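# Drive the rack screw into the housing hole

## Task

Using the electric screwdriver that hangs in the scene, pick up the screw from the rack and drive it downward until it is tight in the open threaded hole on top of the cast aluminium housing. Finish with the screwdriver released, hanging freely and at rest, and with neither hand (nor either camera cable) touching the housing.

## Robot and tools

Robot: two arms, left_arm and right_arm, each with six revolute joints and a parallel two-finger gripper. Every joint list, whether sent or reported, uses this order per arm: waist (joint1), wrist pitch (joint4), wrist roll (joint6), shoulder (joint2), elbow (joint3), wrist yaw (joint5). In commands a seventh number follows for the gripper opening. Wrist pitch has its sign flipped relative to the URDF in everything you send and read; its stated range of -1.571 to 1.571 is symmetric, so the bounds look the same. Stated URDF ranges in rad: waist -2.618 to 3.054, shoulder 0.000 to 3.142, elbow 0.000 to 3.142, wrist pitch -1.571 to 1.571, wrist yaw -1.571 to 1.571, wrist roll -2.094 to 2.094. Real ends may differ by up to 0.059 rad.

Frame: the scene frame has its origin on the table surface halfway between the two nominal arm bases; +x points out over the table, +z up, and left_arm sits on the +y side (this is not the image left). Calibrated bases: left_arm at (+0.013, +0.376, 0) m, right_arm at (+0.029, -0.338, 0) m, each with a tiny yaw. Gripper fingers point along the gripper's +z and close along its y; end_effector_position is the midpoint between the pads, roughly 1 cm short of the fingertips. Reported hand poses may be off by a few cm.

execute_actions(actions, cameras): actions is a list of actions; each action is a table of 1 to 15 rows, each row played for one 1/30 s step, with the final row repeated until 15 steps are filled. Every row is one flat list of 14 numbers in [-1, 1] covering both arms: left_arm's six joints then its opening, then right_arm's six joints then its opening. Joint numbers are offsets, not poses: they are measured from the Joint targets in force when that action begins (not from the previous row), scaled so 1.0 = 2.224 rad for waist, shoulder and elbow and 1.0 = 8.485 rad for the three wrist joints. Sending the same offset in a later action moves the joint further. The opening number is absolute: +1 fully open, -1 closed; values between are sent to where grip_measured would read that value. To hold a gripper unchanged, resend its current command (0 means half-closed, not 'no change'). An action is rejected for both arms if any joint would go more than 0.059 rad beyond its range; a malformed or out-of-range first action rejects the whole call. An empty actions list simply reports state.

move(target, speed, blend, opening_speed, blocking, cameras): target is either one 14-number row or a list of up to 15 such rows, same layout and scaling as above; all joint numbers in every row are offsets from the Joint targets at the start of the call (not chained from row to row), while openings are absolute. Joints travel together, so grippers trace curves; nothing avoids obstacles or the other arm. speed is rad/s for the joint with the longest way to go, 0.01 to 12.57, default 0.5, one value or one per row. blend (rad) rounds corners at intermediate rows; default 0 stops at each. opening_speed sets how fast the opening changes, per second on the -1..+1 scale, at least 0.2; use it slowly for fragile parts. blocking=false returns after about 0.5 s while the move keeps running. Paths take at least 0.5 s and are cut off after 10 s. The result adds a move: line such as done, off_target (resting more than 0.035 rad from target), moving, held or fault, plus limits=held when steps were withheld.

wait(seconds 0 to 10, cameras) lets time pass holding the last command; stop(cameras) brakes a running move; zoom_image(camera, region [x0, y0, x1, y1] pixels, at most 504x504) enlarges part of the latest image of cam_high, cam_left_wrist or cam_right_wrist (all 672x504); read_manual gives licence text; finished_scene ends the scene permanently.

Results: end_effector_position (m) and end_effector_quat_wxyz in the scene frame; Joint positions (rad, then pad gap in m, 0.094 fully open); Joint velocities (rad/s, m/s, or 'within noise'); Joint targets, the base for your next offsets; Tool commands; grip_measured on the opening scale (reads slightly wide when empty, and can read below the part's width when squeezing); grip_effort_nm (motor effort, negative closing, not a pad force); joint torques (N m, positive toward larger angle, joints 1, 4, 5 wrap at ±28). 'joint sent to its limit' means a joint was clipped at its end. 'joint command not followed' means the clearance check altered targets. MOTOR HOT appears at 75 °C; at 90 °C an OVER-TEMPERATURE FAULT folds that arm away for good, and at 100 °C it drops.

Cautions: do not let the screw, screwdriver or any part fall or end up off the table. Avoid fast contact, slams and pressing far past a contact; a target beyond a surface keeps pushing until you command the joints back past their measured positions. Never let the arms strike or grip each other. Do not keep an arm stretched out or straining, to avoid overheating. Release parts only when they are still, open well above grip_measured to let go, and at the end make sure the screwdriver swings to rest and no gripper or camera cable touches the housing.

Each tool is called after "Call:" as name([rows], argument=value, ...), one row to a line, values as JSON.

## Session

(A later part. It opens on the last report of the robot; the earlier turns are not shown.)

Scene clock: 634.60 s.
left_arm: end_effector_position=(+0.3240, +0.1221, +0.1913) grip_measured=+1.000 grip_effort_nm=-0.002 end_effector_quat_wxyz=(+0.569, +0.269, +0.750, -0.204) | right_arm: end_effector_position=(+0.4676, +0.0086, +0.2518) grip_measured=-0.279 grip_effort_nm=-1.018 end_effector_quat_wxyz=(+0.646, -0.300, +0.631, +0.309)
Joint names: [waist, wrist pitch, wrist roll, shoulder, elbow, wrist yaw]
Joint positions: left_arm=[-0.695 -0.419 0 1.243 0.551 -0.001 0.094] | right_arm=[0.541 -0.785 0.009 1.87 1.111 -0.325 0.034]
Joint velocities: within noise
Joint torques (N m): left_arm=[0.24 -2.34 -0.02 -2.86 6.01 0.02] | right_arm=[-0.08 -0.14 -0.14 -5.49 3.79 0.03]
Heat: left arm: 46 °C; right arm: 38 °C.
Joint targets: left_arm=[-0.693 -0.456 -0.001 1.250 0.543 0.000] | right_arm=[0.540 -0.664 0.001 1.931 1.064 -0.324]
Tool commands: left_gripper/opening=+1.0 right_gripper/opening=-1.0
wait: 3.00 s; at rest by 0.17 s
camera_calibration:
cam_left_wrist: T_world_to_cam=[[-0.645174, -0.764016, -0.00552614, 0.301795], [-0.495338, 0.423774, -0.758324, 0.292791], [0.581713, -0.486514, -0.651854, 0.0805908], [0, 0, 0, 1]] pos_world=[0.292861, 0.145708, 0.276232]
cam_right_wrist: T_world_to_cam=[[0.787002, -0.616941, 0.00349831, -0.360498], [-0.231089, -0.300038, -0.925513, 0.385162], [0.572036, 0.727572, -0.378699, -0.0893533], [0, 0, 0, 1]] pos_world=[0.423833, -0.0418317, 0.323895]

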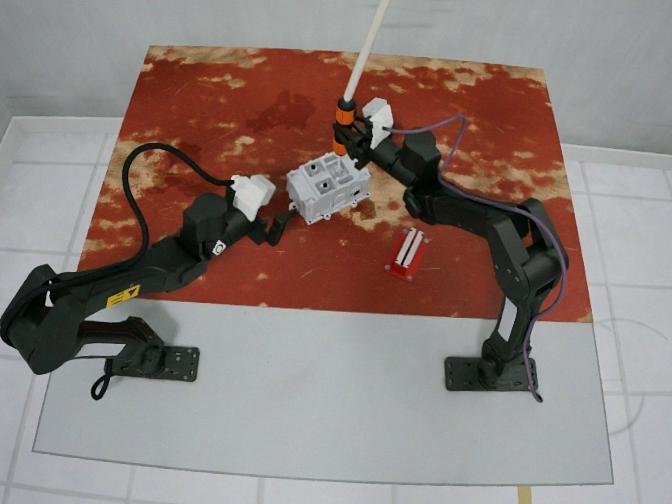

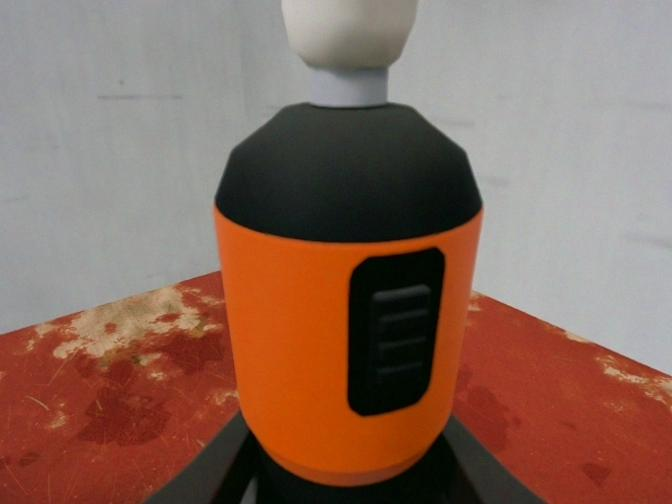

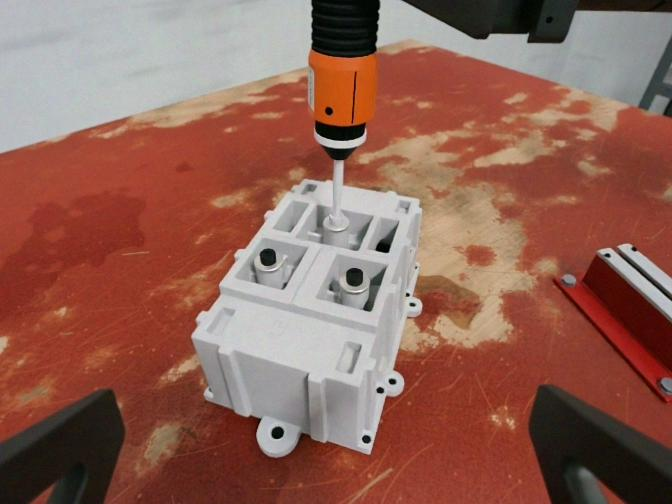

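Call:
move(target=[0,0,0,0,0,0,1,0,0.0012,0,0.0044,-0.0076,0,-1], speed=0.04)

Call:
wait(seconds=2)

Call:
zoom_image(camera="cam_right_wrist", region=[300, 170, 370, 240])

Scene clock: 640.53 s.
left_arm: end_effector_position=(+0.3240, +0.1221, +0.1913) grip_measured=+1.000 grip_effort_nm=-0.002 end_effector_quat_wxyz=(+0.569, +0.269, +0.750, -0.204) | right_arm: end_effector_position=(+0.4667, +0.0082, +0.2504) grip_measured=-0.279 grip_effort_nm=-1.018 end_effector_quat_wxyz=(+0.648, -0.300, +0.628, +0.309)
Joint names: [waist, wrist pitch, wrist roll, shoulder, elbow, wrist yaw]
Joint positions: left_arm=[-0.695 -0.419 0 1.243 0.551 -0.001 0.094] | right_arm=[0.541 -0.803 0.009 1.873 1.101 -0.326 0.034]
Joint velocities: within noise
Joint torques (N m): left_arm=[0.24 -2.33 -0.02 -2.82 5.98 0.02] | right_arm=[0.01 0.11 -0.12 -4.83 3.36 0.01]
Heat: left arm: 46 °C; right arm: 38 °C.
Joint targets: left_arm=[-0.693 -0.456 -0.001 1.250 0.543 0.000] | right_arm=[0.540 -0.653 0.001 1.940 1.047 -0.324]
move: off_target (left_arm, right_arm); left_arm: the wrist pitch is farthest, 0.037 rad from its target; right_arm: the wrist pitch is farthest, 0.149 rad from its target
camera_calibration:
cam_left_wrist: T_world_to_cam=[[-0.645174, -0.764016, -0.00552614, 0.301795], [-0.495338, 0.423774, -0.758324, 0.292791], [0.581713, -0.486514, -0.651854, 0.0805908], [0, 0, 0, 1]] pos_world=[0.292861, 0.145708, 0.276232]
cam_right_wrist: T_world_to_cam=[[0.787415, -0.616396, 0.00586387, -0.360752], [-0.226105, -0.297662, -0.927509, 0.381649], [0.573459, 0.729009, -0.373754, -0.0909893], [0, 0, 0, 1]] pos_world=[0.422533, -0.0424321, 0.322091]

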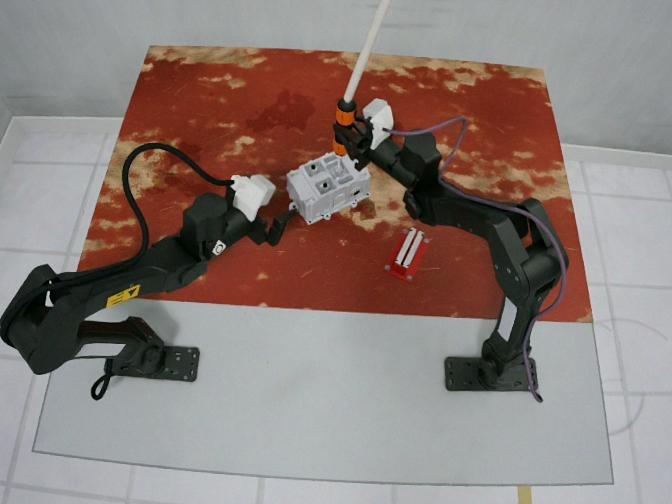

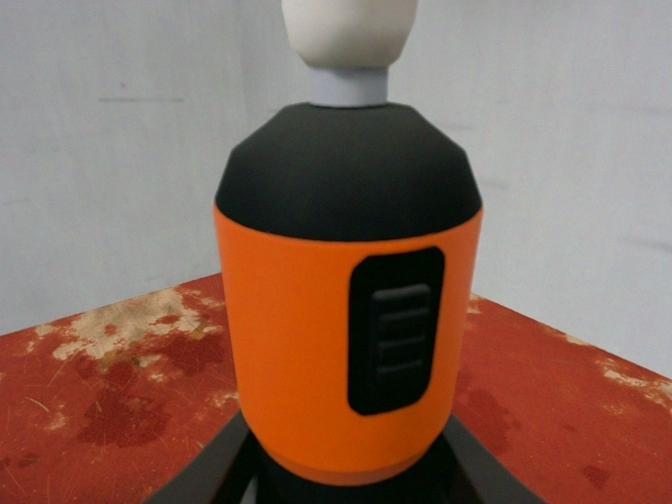

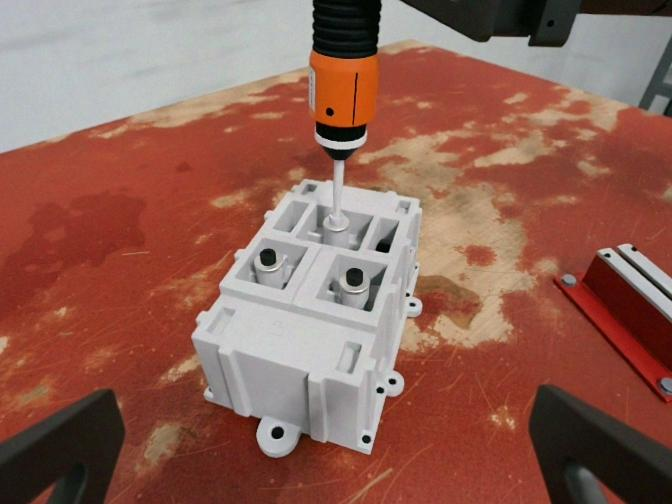

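Scene clock: 642.53 s.
left_arm: end_effector_position=(+0.3240, +0.1221, +0.1913) grip_measured=+1.000 grip_effort_nm=-0.007 end_effector_quat_wxyz=(+0.569, +0.269, +0.750, -0.204) | right_arm: end_effector_position=(+0.4667, +0.0082, +0.2504) grip_measured=-0.279 grip_effort_nm=-1.018 end_effector_quat_wxyz=(+0.648, -0.300, +0.628, +0.309)
Joint names: [waist, wrist pitch, wrist roll, shoulder, elbow, wrist yaw]
Joint positions: left_arm=[-0.695 -0.419 0 1.243 0.551 -0.001 0.094] | right_arm=[0.541 -0.804 0.009 1.873 1.101 -0.326 0.034]
Joint velocities: within noise
Joint torques (N m): left_arm=[0.25 -2.33 -0.01 -2.84 6.01 0.02] | right_arm=[0.02 0.09 -0.12 -4.9 3.29 0.04]
Heat: left arm: 46 °C; right arm: 37 °C.
Joint targets: left_arm=[-0.693 -0.456 -0.001 1.250 0.543 0.000] | right_arm=[0.540 -0.654 0.001 1.940 1.047 -0.324]
Tool commands: left_gripper/opening=+1.0 right_gripper/opening=-1.0
wait: 2.00 s; at rest by 0.17 s
camera_calibration:
cam_left_wrist: T_world_to_cam=[[-0.645174, -0.764016, -0.00552614, 0.301795], [-0.495338, 0.423774, -0.758324, 0.292791], [0.581713, -0.486514, -0.651854, 0.0805908], [0, 0, 0, 1]] pos_world=[0.292861, 0.145708, 0.276232]
cam_right_wrist: T_world_to_cam=[[0.787429, -0.616376, 0.00597494, -0.360793], [-0.225774, -0.297422, -0.927667, 0.381477], [0.573569, 0.729123, -0.373361, -0.091195], [0, 0, 0, 1]] pos_world=[0.422533, -0.042432, 0.32199]

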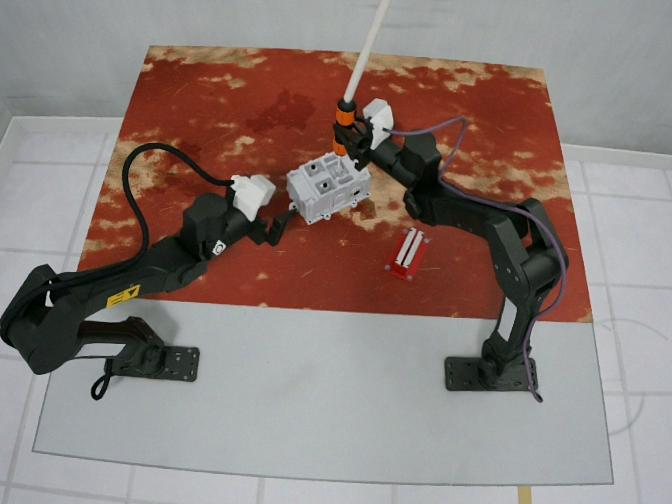

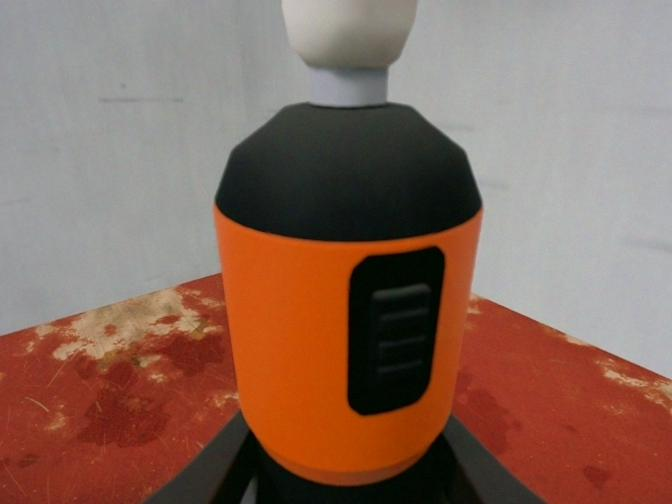

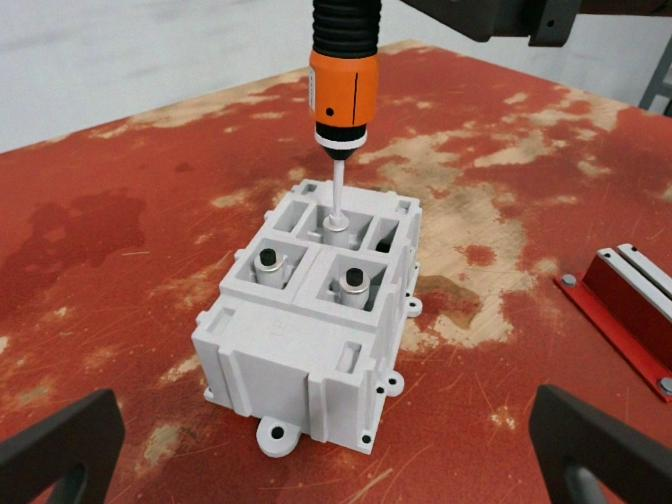

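Scaled by 7.200 from the camera's 672x504 image, which has a finer 960x720 frame.

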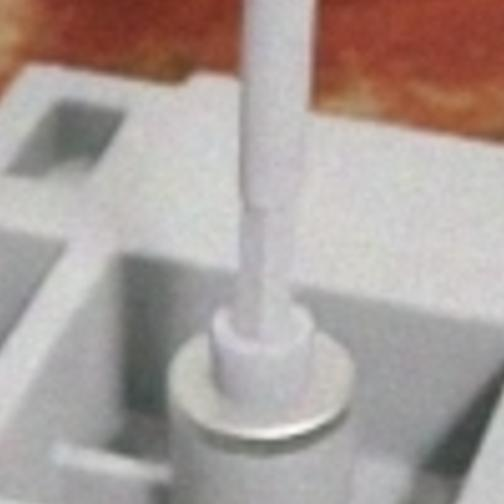

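Call:
move([
  [0,0,0,0,0,0,1,0,-0.0154,0,-0.0247,0.0238,0,-1],
  [0,0,0,0,0,0,1,0,-0.0084,0,-0.0342,0.0418,0,-1],
  [0,0,0,0,0,0,1,0,0.0296,0,-0.0621,0.1583,0,-1],
], speed=[0.1,0.1,0.2])

Call:
zoom_image(camera="cam_right_wrist", region=[270, 130, 410, 270])

Scene clock: 662.10 s.
left_arm: end_effector_position=(+0.3240, +0.1221, +0.1913) grip_measured=+1.000 grip_effort_nm=-0.017 end_effector_quat_wxyz=(+0.569, +0.269, +0.750, -0.204) | right_arm: end_effector_position=(+0.4846, +0.0197, +0.2608) grip_measured=-0.279 grip_effort_nm=-1.018 end_effector_quat_wxyz=(+0.582, -0.312, +0.690, +0.296)
Joint names: [waist, wrist pitch, wrist roll, shoulder, elbow, wrist yaw]
Joint positions: left_arm=[-0.695 -0.419 0 1.243 0.551 -0.001 0.094] | right_arm=[0.541 -0.375 -0.004 1.873 1.341 -0.327 0.034]
Joint velocities: within noise
Joint torques (N m): left_arm=[0.25 -2.33 -0.02 -2.85 6 0.01] | right_arm=[-0.1 -1.49 0 -17.18 12.45 0.02]
Heat: left arm: 46 °C; right arm: 40 °C.
Joint targets: left_arm=[-0.693 -0.456 -0.001 1.250 0.543 0.000] | right_arm=[0.540 -0.402 0.001 1.802 1.400 -0.324]
move: off_target (left_arm, right_arm); left_arm: the wrist pitch is farthest, 0.037 rad from its target; right_arm: the shoulder is farthest, 0.071 rad from its target
camera_calibration:
cam_left_wrist: T_world_to_cam=[[-0.645174, -0.764016, -0.00552614, 0.301795], [-0.495338, 0.423774, -0.758324, 0.292791], [0.581713, -0.486514, -0.651854, 0.0805908], [0, 0, 0, 1]] pos_world=[0.292861, 0.145708, 0.276232]
cam_right_wrist: T_world_to_cam=[[0.785528, -0.61724, -0.0442883, -0.353859], [-0.357924, -0.394795, -0.846184, 0.443425], [0.504813, 0.680553, -0.531047, -0.0305687], [0, 0, 0, 1]] pos_world=[0.45211, -0.0225504, 0.343314]

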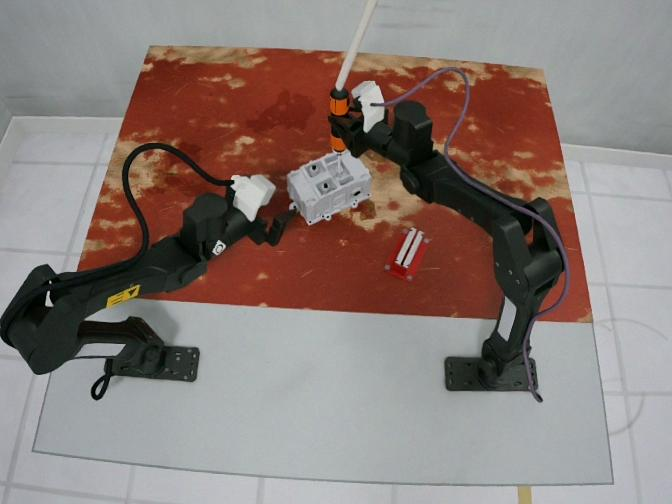

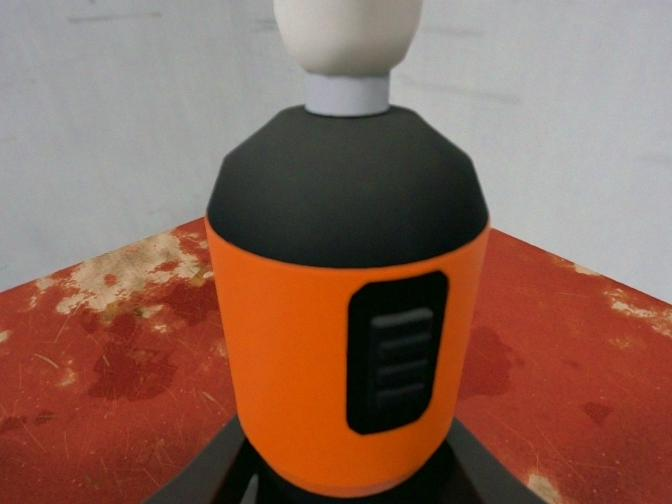

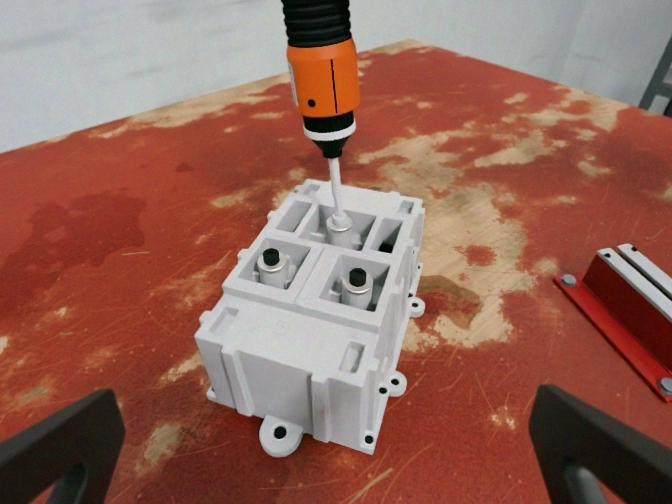

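Scaled by 3.600 from the camera's 672x504 image, which has a finer 960x720 frame.

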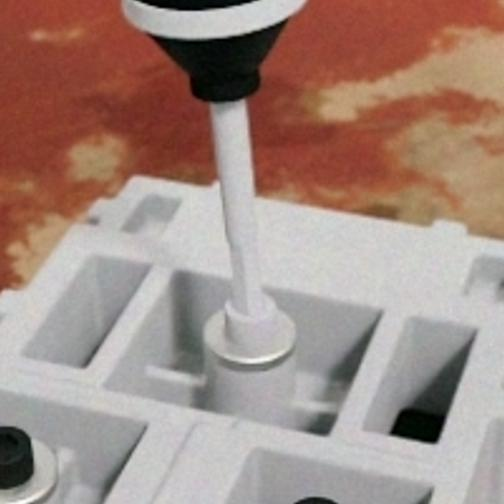

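Call:
move(target=[0,0,0,0,0,0,1,0,-0.0401,0,0.0441,-0.1371,0,-1], speed=0.1)

Call:
zoom_image(camera="cam_right_wrist", region=[270, 130, 410, 270])

Scene clock: 681.53 s.
left_arm: end_effector_position=(+0.3240, +0.1221, +0.1913) grip_measured=+1.000 grip_effort_nm=-0.012 end_effector_quat_wxyz=(+0.569, +0.269, +0.750, -0.204) | right_arm: end_effector_position=(+0.4691, +0.0100, +0.2557) grip_measured=-0.279 grip_effort_nm=-1.018 end_effector_quat_wxyz=(+0.647, -0.300, +0.628, +0.310)
Joint names: [waist, wrist pitch, wrist roll, shoulder, elbow, wrist yaw]
Joint positions: left_arm=[-0.695 -0.419 0 1.243 0.551 -0.001 0.094] | right_arm=[0.541 -0.78 0.011 1.873 1.125 -0.328 0.034]
Joint velocities: within noise
Joint torques (N m): left_arm=[0.25 -2.33 -0.01 -2.85 6.01 0.01] | right_arm=[-0.06 -0.88 -0.16 -8.24 5.12 0.03]
Heat: left arm: 46 °C; right arm: 52 °C.
Joint targets: left_arm=[-0.693 -0.456 -0.001 1.250 0.543 0.000] | right_arm=[0.540 -0.743 0.001 1.900 1.094 -0.324]
move: off_target (left_arm, right_arm); left_arm: the wrist pitch is farthest, 0.037 rad from its target; right_arm: the wrist pitch is farthest, 0.038 rad from its target
camera_calibration:
cam_left_wrist: T_world_to_cam=[[-0.645174, -0.764016, -0.00552614, 0.301795], [-0.495338, 0.423774, -0.758324, 0.292791], [0.581713, -0.486514, -0.651854, 0.0805908], [0, 0, 0, 1]] pos_world=[0.292861, 0.145708, 0.276232]
cam_right_wrist: T_world_to_cam=[[0.788406, -0.615138, 0.00460174, -0.361723], [-0.226129, -0.296763, -0.927792, 0.387746], [0.572086, 0.730436, -0.37307, -0.0911877], [0, 0, 0, 1]] pos_world=[0.425032, -0.040834, 0.327392]

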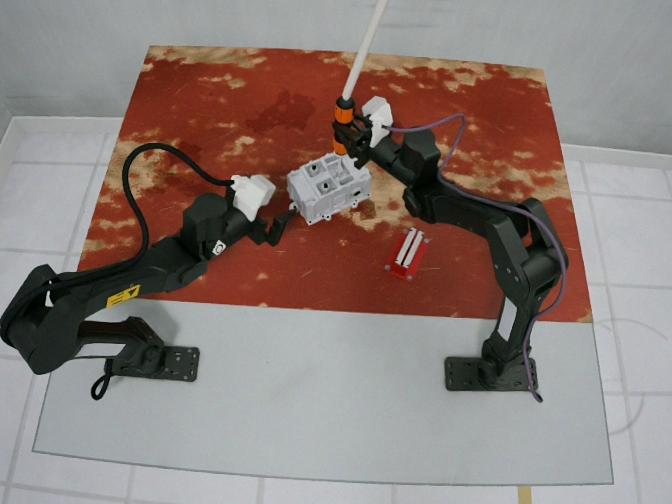

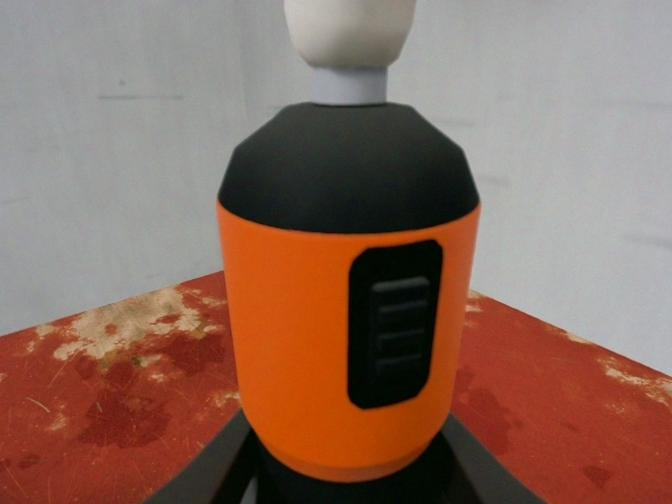

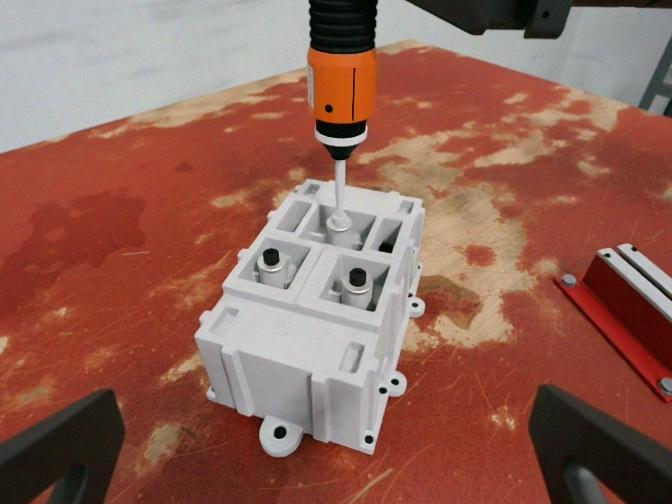

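Scaled by 3.600 from the camera's 672x504 image, which has a finer 960x720 frame.

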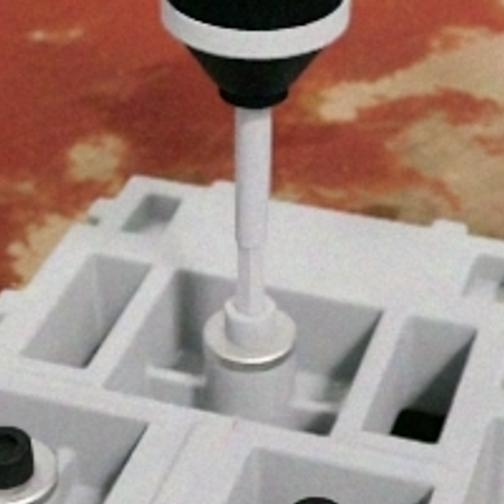

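Call:
move([
  [0,0,0,0,0,0,1,0,0.0039,0,-0.0067,0.0072,0,-1],
  [0,0,0,0,0,0,1,0,0.0104,0,-0.0337,0.0477,0,-1],
], speed=[0.1,0.1])

Call:
zoom_image(camera="cam_right_wrist", region=[270, 130, 410, 270])

Scene clock: 692.73 s.
left_arm: end_effector_position=(+0.3240, +0.1221, +0.1913) grip_measured=+1.000 grip_effort_nm=-0.002 end_effector_quat_wxyz=(+0.569, +0.269, +0.750, -0.204) | right_arm: end_effector_position=(+0.4718, +0.0118, +0.2591) grip_measured=-0.279 grip_effort_nm=-1.018 end_effector_quat_wxyz=(+0.632, -0.303, +0.643, +0.307)
Joint names: [waist, wrist pitch, wrist roll, shoulder, elbow, wrist yaw]
Joint positions: left_arm=[-0.695 -0.419 0 1.243 0.551 -0.001 0.094] | right_arm=[0.541 -0.678 0.008 1.859 1.169 -0.328 0.034]
Joint velocities: within noise
Joint torques (N m): left_arm=[0.24 -2.33 -0.02 -2.86 6.01 0.02] | right_arm=[0.05 -1.03 -0.11 -13.31 9.95 0.05]
Heat: left arm: 46 °C; right arm: 48 °C.
Joint targets: left_arm=[-0.693 -0.456 -0.001 1.250 0.543 0.000] | right_arm=[0.540 -0.654 0.001 1.825 1.201 -0.324]
move: off_target (left_arm); left_arm: the wrist pitch is farthest, 0.037 rad from its target
camera_calibration:
cam_left_wrist: T_world_to_cam=[[-0.645174, -0.764016, -0.00552614, 0.301795], [-0.495338, 0.423774, -0.758324, 0.292791], [0.581713, -0.486514, -0.651854, 0.0805908], [0, 0, 0, 1]] pos_world=[0.292861, 0.145708, 0.276232]
cam_right_wrist: T_world_to_cam=[[0.788563, -0.614911, -0.00724198, -0.35976], [-0.258195, -0.320375, -0.911425, 0.403188], [0.558125, 0.720586, -0.411403, -0.0762013], [0, 0, 0, 1]] pos_world=[0.430325, -0.0371394, 0.333521]

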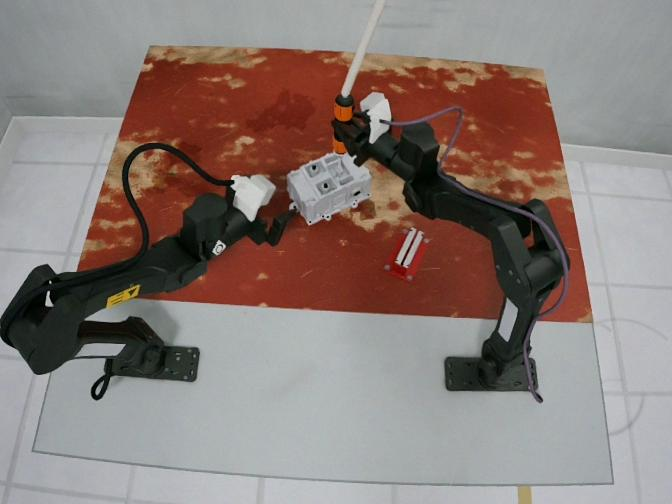

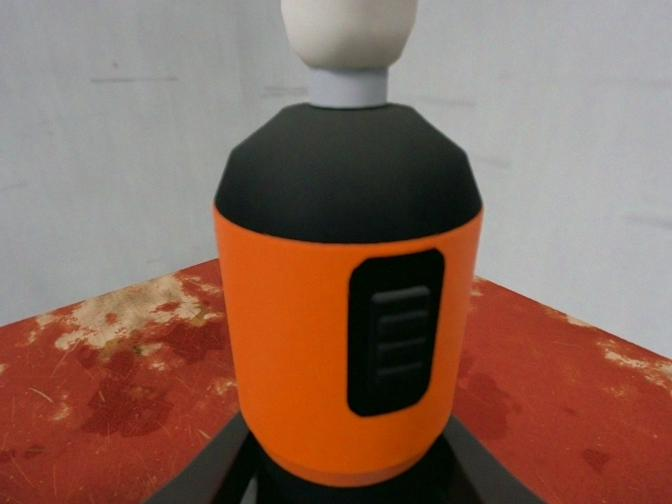

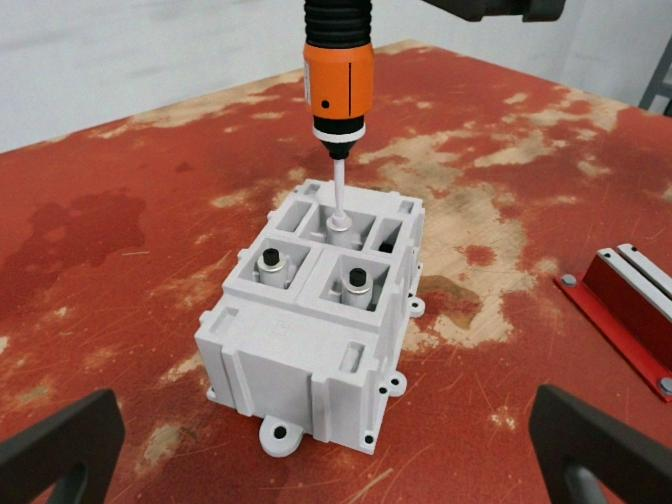

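Scaled by 3.600 from the camera's 672x504 image, which has a finer 960x720 frame.

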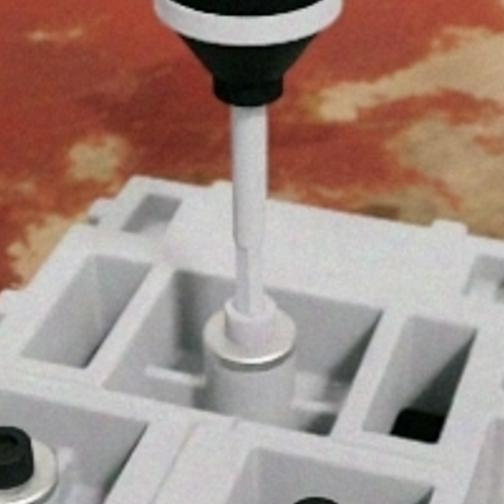

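Call:
move(target=[0,0,0,0,0,0,1,0,0.0006,0,-0.0112,0.0157,0,-1], speed=0.1)

Call:
zoom_image(camera="cam_right_wrist", region=[190, 130, 440, 470])

Scene clock: 709.37 s.
left_arm: end_effector_position=(+0.3240, +0.1221, +0.1913) grip_measured=+1.000 grip_effort_nm=-0.002 end_effector_quat_wxyz=(+0.569, +0.269, +0.750, -0.204) | right_arm: end_effector_position=(+0.4732, +0.0124, +0.2606) grip_measured=-0.279 grip_effort_nm=-1.018 end_effector_quat_wxyz=(+0.626, -0.304, +0.650, +0.305)
Joint names: [waist, wrist pitch, wrist roll, shoulder, elbow, wrist yaw]
Joint positions: left_arm=[-0.695 -0.419 0 1.243 0.551 -0.001 0.094] | right_arm=[0.541 -0.634 0.006 1.855 1.19 -0.327 0.034]
Joint velocities: within noise
Joint torques (N m): left_arm=[0.25 -2.34 -0.01 -2.84 6 0.02] | right_arm=[-0.09 -1.37 -0.08 -15.08 11.02 0.04]
Heat: left arm: 46 °C; right arm: 45 °C.
Joint targets: left_arm=[-0.693 -0.456 -0.001 1.250 0.543 0.000] | right_arm=[0.540 -0.649 0.000 1.800 1.235 -0.324]
move: off_target (left_arm, right_arm); left_arm: the wrist pitch is farthest, 0.037 rad from its target; right_arm: the shoulder is farthest, 0.055 rad from its target
camera_calibration:
cam_left_wrist: T_world_to_cam=[[-0.645174, -0.764016, -0.00552614, 0.301795], [-0.495338, 0.423774, -0.758324, 0.292791], [0.581713, -0.486514, -0.651854, 0.0805908], [0, 0, 0, 1]] pos_world=[0.292861, 0.145708, 0.276232]
cam_right_wrist: T_world_to_cam=[[0.787515, -0.616184, -0.0117447, -0.358866], [-0.271931, -0.330315, -0.90385, 0.40983], [0.553058, 0.714989, -0.427688, -0.0700925], [0, 0, 0, 1]] pos_world=[0.432823, -0.0356393, 0.336232]

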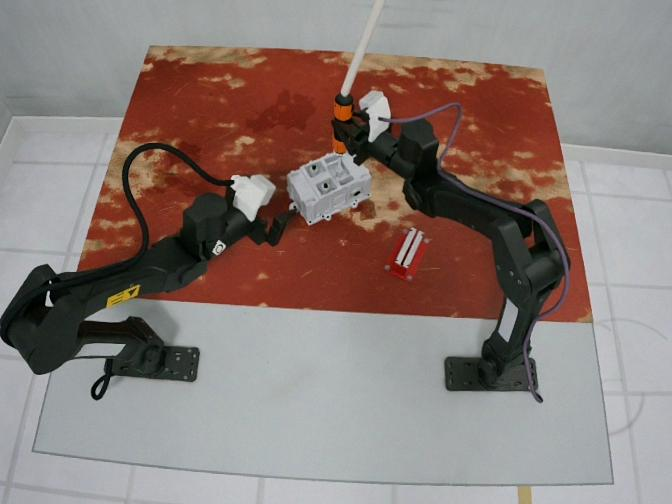

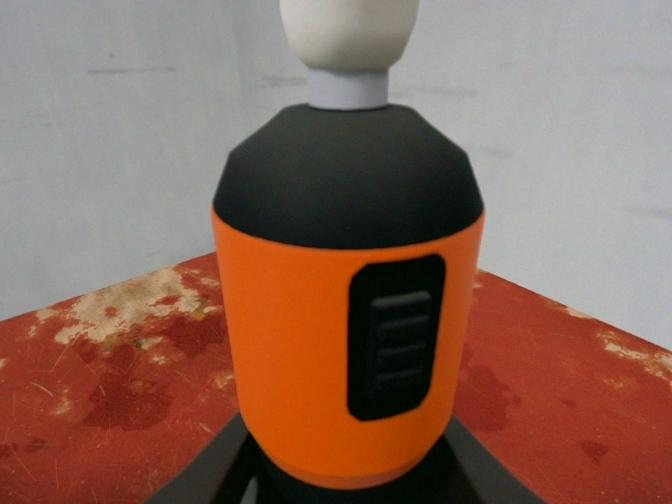

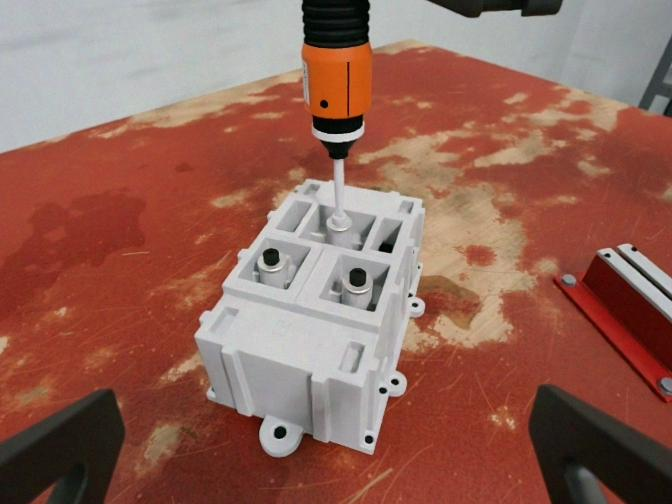

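Scaled by 1.482 from the camera's 672x504 image, which has a finer 960x720 frame.

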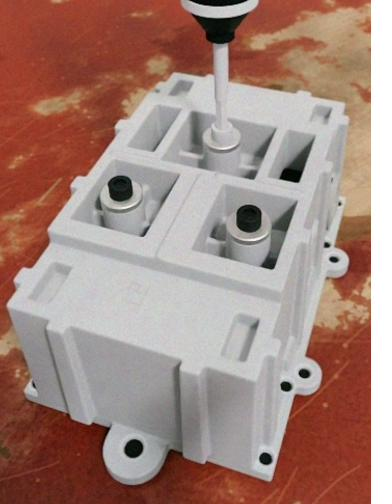

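Call:
move(target=[0,0,0,0,0,0,1,0,-0.003,0,-0.0157,0.0135,0,-1], speed=0.1)

Call:
zoom_image(camera="cam_right_wrist", region=[190, 130, 440, 470])

Scene clock: 719.73 s.
left_arm: end_effector_position=(+0.3240, +0.1221, +0.1913) grip_measured=+1.000 grip_effort_nm=-0.012 end_effector_quat_wxyz=(+0.569, +0.269, +0.750, -0.204) | right_arm: end_effector_position=(+0.4658, +0.0077, +0.3354) grip_measured=-0.279 grip_effort_nm=-1.018 end_effector_quat_wxyz=(+0.686, -0.296, +0.586, +0.312)
Joint names: [waist, wrist pitch, wrist roll, shoulder, elbow, wrist yaw]
Joint positions: left_arm=[-0.695 -0.419 0 1.243 0.551 -0.001 0.094] | right_arm=[0.541 -0.69 0.006 1.788 1.243 -0.327 0.034]
Joint velocities: within noise
Joint torques (N m): left_arm=[0.24 -2.33 -0.01 -2.82 6.02 0.01] | right_arm=[-0.1 -1.03 -0.11 -11.99 9.48 0.06]
Heat: left arm: 46 °C; right arm: 46 °C.
Joint targets: left_arm=[-0.693 -0.456 -0.001 1.250 0.543 0.000] | right_arm=[0.540 -0.675 0.000 1.766 1.266 -0.324]
move: off_target (left_arm); left_arm: the wrist pitch is farthest, 0.037 rad from its target
camera_calibration:
cam_left_wrist: T_world_to_cam=[[-0.645174, -0.764016, -0.00552614, 0.301795], [-0.495338, 0.423774, -0.758324, 0.292791], [0.581713, -0.486514, -0.651854, 0.0805908], [0, 0, 0, 1]] pos_world=[0.292861, 0.145708, 0.276232]
cam_right_wrist: T_world_to_cam=[[0.784861, -0.61786, 0.0473397, -0.373576], [-0.132514, -0.241976, -0.961191, 0.42744], [0.605337, 0.748129, -0.271792, -0.107562], [0, 0, 0, 1]] pos_world=[0.414958, -0.0469173, 0.399302]

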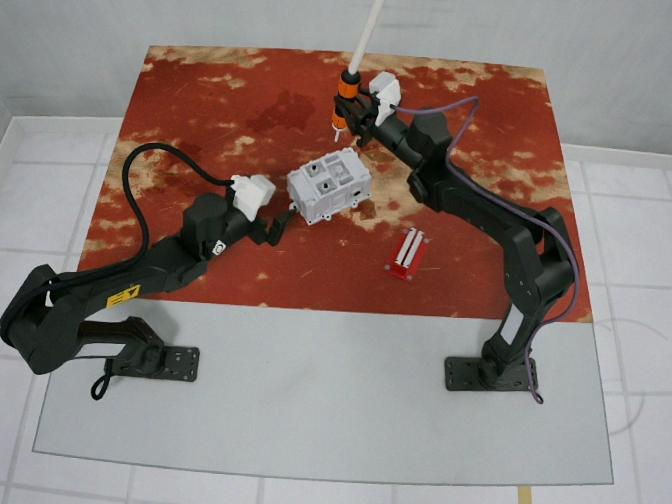

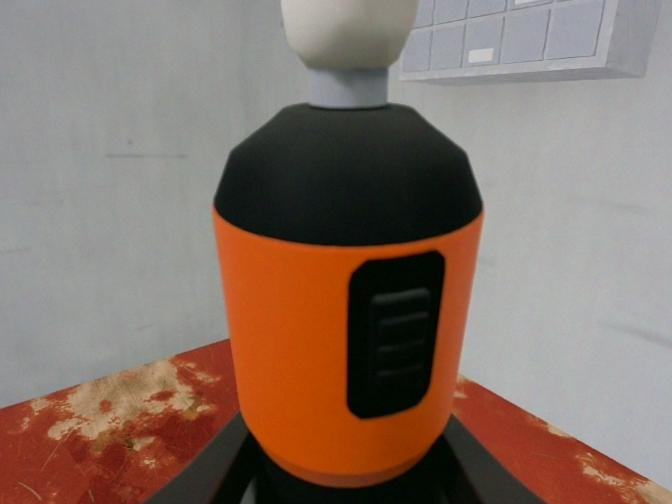

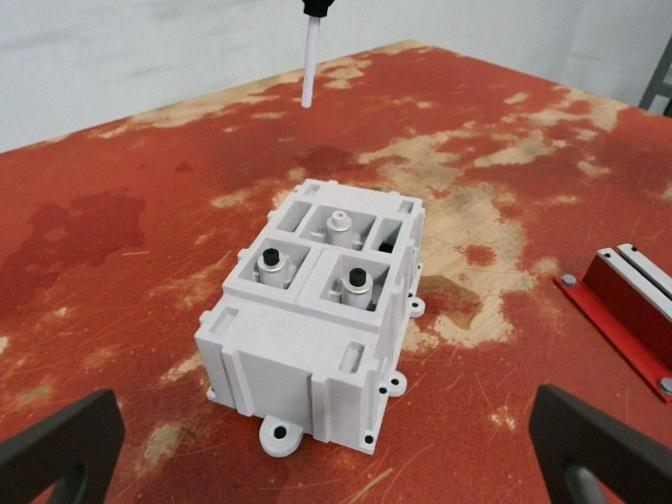

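Scaled by 1.482 from the camera's 672x504 image, which has a finer 960x720 frame.

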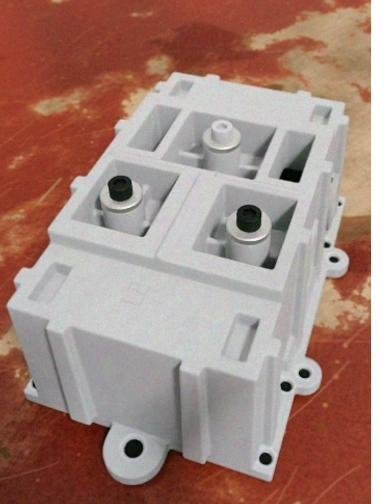

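Call:
zoom_image(camera="cam_right_wrist", region=[240, 190, 400, 320])

Scaled by 3.150 from the camera's 672x504 image, which has a finer 960x720 frame.

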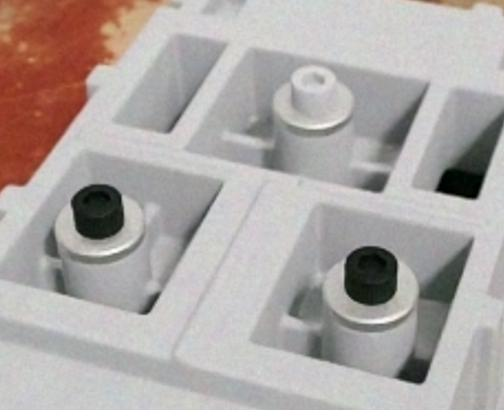

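Call:
move(target=[0,0,0,0,0,0,1,-0.2302,0.0442,0,-0.2446,-0.1542,-0.026,-1], speed=0.3)

Call:
zoom_image(camera="cam_high", region=[420, 70, 560, 210])

Scene clock: 733.53 s.
left_arm: end_effector_position=(+0.3240, +0.1221, +0.1913) grip_measured=+1.000 grip_effort_nm=-0.007 end_effector_quat_wxyz=(+0.569, +0.269, +0.750, -0.204) | right_arm: end_effector_position=(+0.4335, -0.2238, +0.3602) grip_measured=-0.279 grip_effort_nm=-1.018 end_effector_quat_wxyz=(+0.684, -0.206, +0.669, +0.205)
Joint names: [waist, wrist pitch, wrist roll, shoulder, elbow, wrist yaw]
Joint positions: left_arm=[-0.695 -0.419 0 1.243 0.551 -0.001 0.094] | right_arm=[0.031 -0.318 0.006 1.242 0.948 -0.535 0.034]
Joint velocities: within noise
Joint torques (N m): left_arm=[0.24 -2.34 -0.01 -2.82 6.01 0.01] | right_arm=[-0.16 -1.02 -0.11 -6.37 6.02 -0.09]
Heat: left arm: 46 °C; right arm: 45 °C.
Joint targets: left_arm=[-0.693 -0.456 -0.001 1.250 0.543 0.000] | right_arm=[0.028 -0.300 0.000 1.221 0.923 -0.544]
move: off_target (left_arm); left_arm: the wrist pitch is farthest, 0.037 rad from its target
camera_calibration:
cam_left_wrist: T_world_to_cam=[[-0.645174, -0.764016, -0.00552614, 0.301795], [-0.495338, 0.423774, -0.758324, 0.292791], [0.581713, -0.486514, -0.651854, 0.0805908], [0, 0, 0, 1]] pos_world=[0.292861, 0.145708, 0.276232]
cam_right_wrist: T_world_to_cam=[[0.568899, -0.822331, 0.0111735, -0.431553], [-0.308625, -0.226065, -0.923929, 0.457506], [0.762302, 0.522174, -0.3824, 0.0132314], [0, 0, 0, 1]] pos_world=[0.376622, -0.258363, 0.432585]

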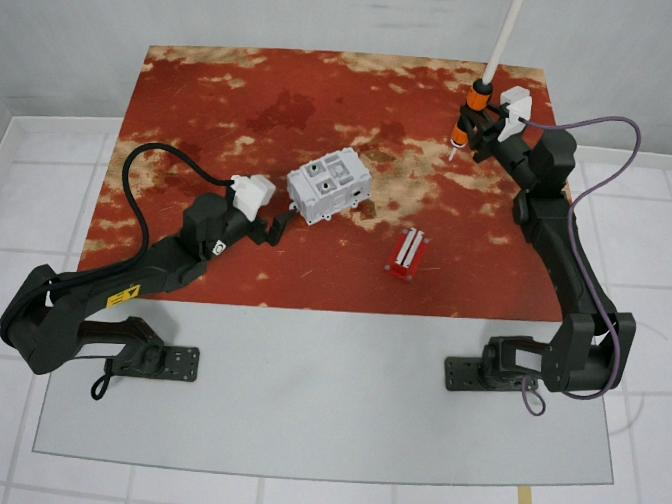

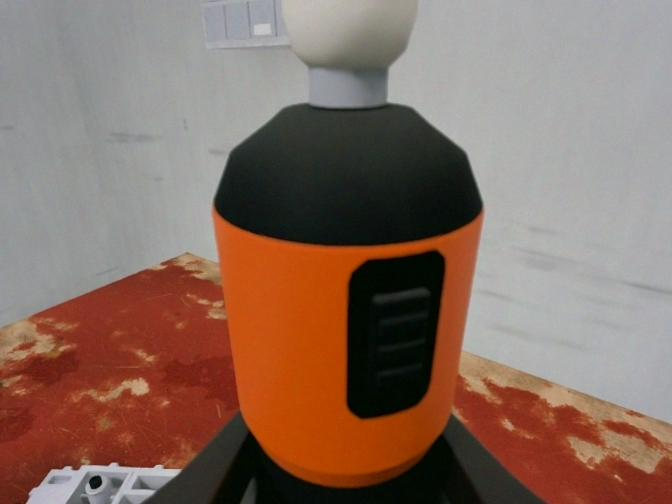

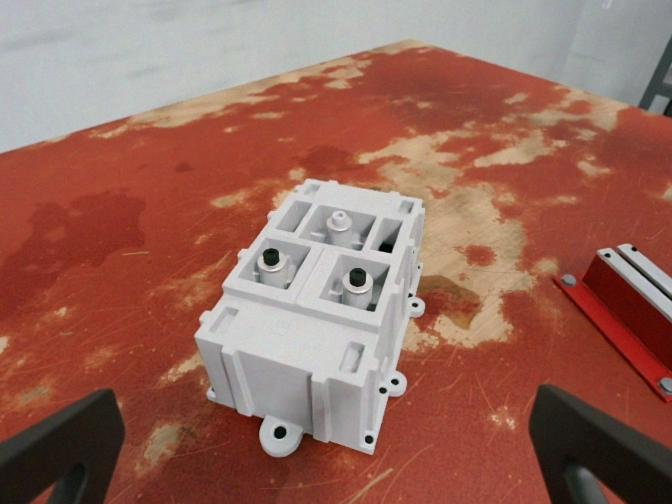

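Scaled by 3.600 from the camera's 672x504 image, which has a finer 960x720 frame.

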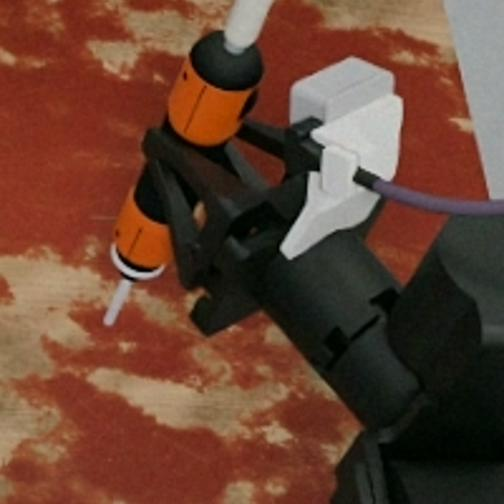

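Call:
move(target=[0,0,0,0,0,0,1,-0.0036,0.0012,0,-0.0139,-0.0256,-0.0025,-1], speed=0.1, cameras=["cam_high"])

Call:
zoom_image(camera="cam_high", region=[420, 70, 560, 210])

Scene clock: 740.17 s.
left_arm: end_effector_position=(+0.3240, +0.1221, +0.1913) grip_measured=+1.000 grip_effort_nm=-0.002 end_effector_quat_wxyz=(+0.569, +0.269, +0.750, -0.204) | right_arm: end_effector_position=(+0.4248, -0.2232, +0.3414) grip_measured=-0.279 grip_effort_nm=-1.018 end_effector_quat_wxyz=(+0.669, -0.207, +0.681, +0.214)
Joint names: [waist, wrist pitch, wrist roll, shoulder, elbow, wrist yaw]
Joint positions: left_arm=[-0.695 -0.419 0 1.243 0.551 -0.001 0.094] | right_arm=[0.026 -0.309 0.006 1.215 0.89 -0.556 0.034]
Joint velocities: within noise
Joint torques (N m): left_arm=[0.27 -2.34 -0.02 -2.84 5.98 0.02] | right_arm=[-0.42 -1 -0.11 -6.32 5.97 -0.1]
Heat: left arm: 46 °C; right arm: 43 °C.
Joint targets: left_arm=[-0.693 -0.456 -0.001 1.250 0.543 0.000] | right_arm=[0.020 -0.290 0.000 1.191 0.866 -0.566]
move: off_target (left_arm); left_arm: the wrist pitch is farthest, 0.037 rad from its target
Images, in order (width x height): cam_high 672x504.

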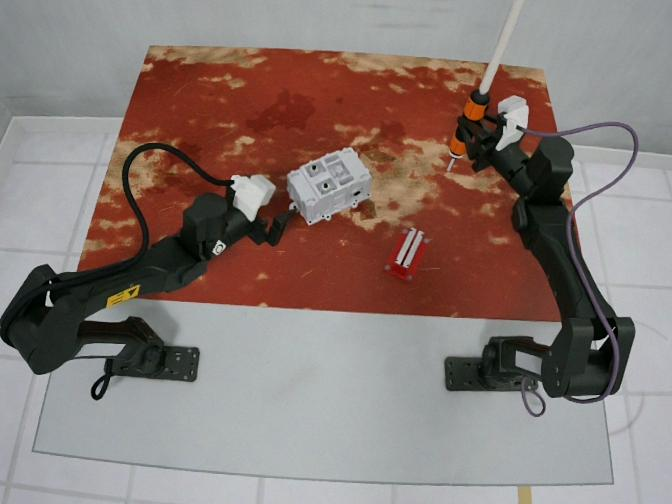

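Scaled by 3.600 from the camera's 672x504 image, which has a finer 960x720 frame.

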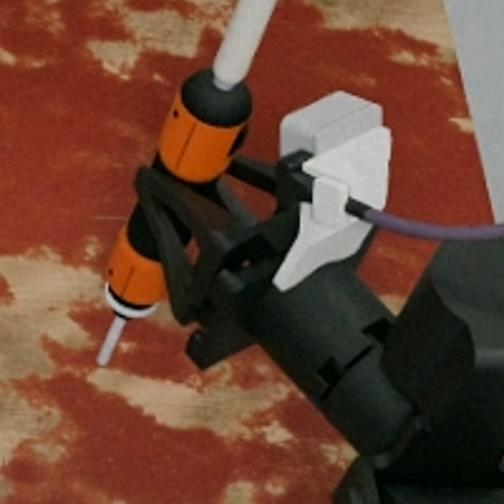

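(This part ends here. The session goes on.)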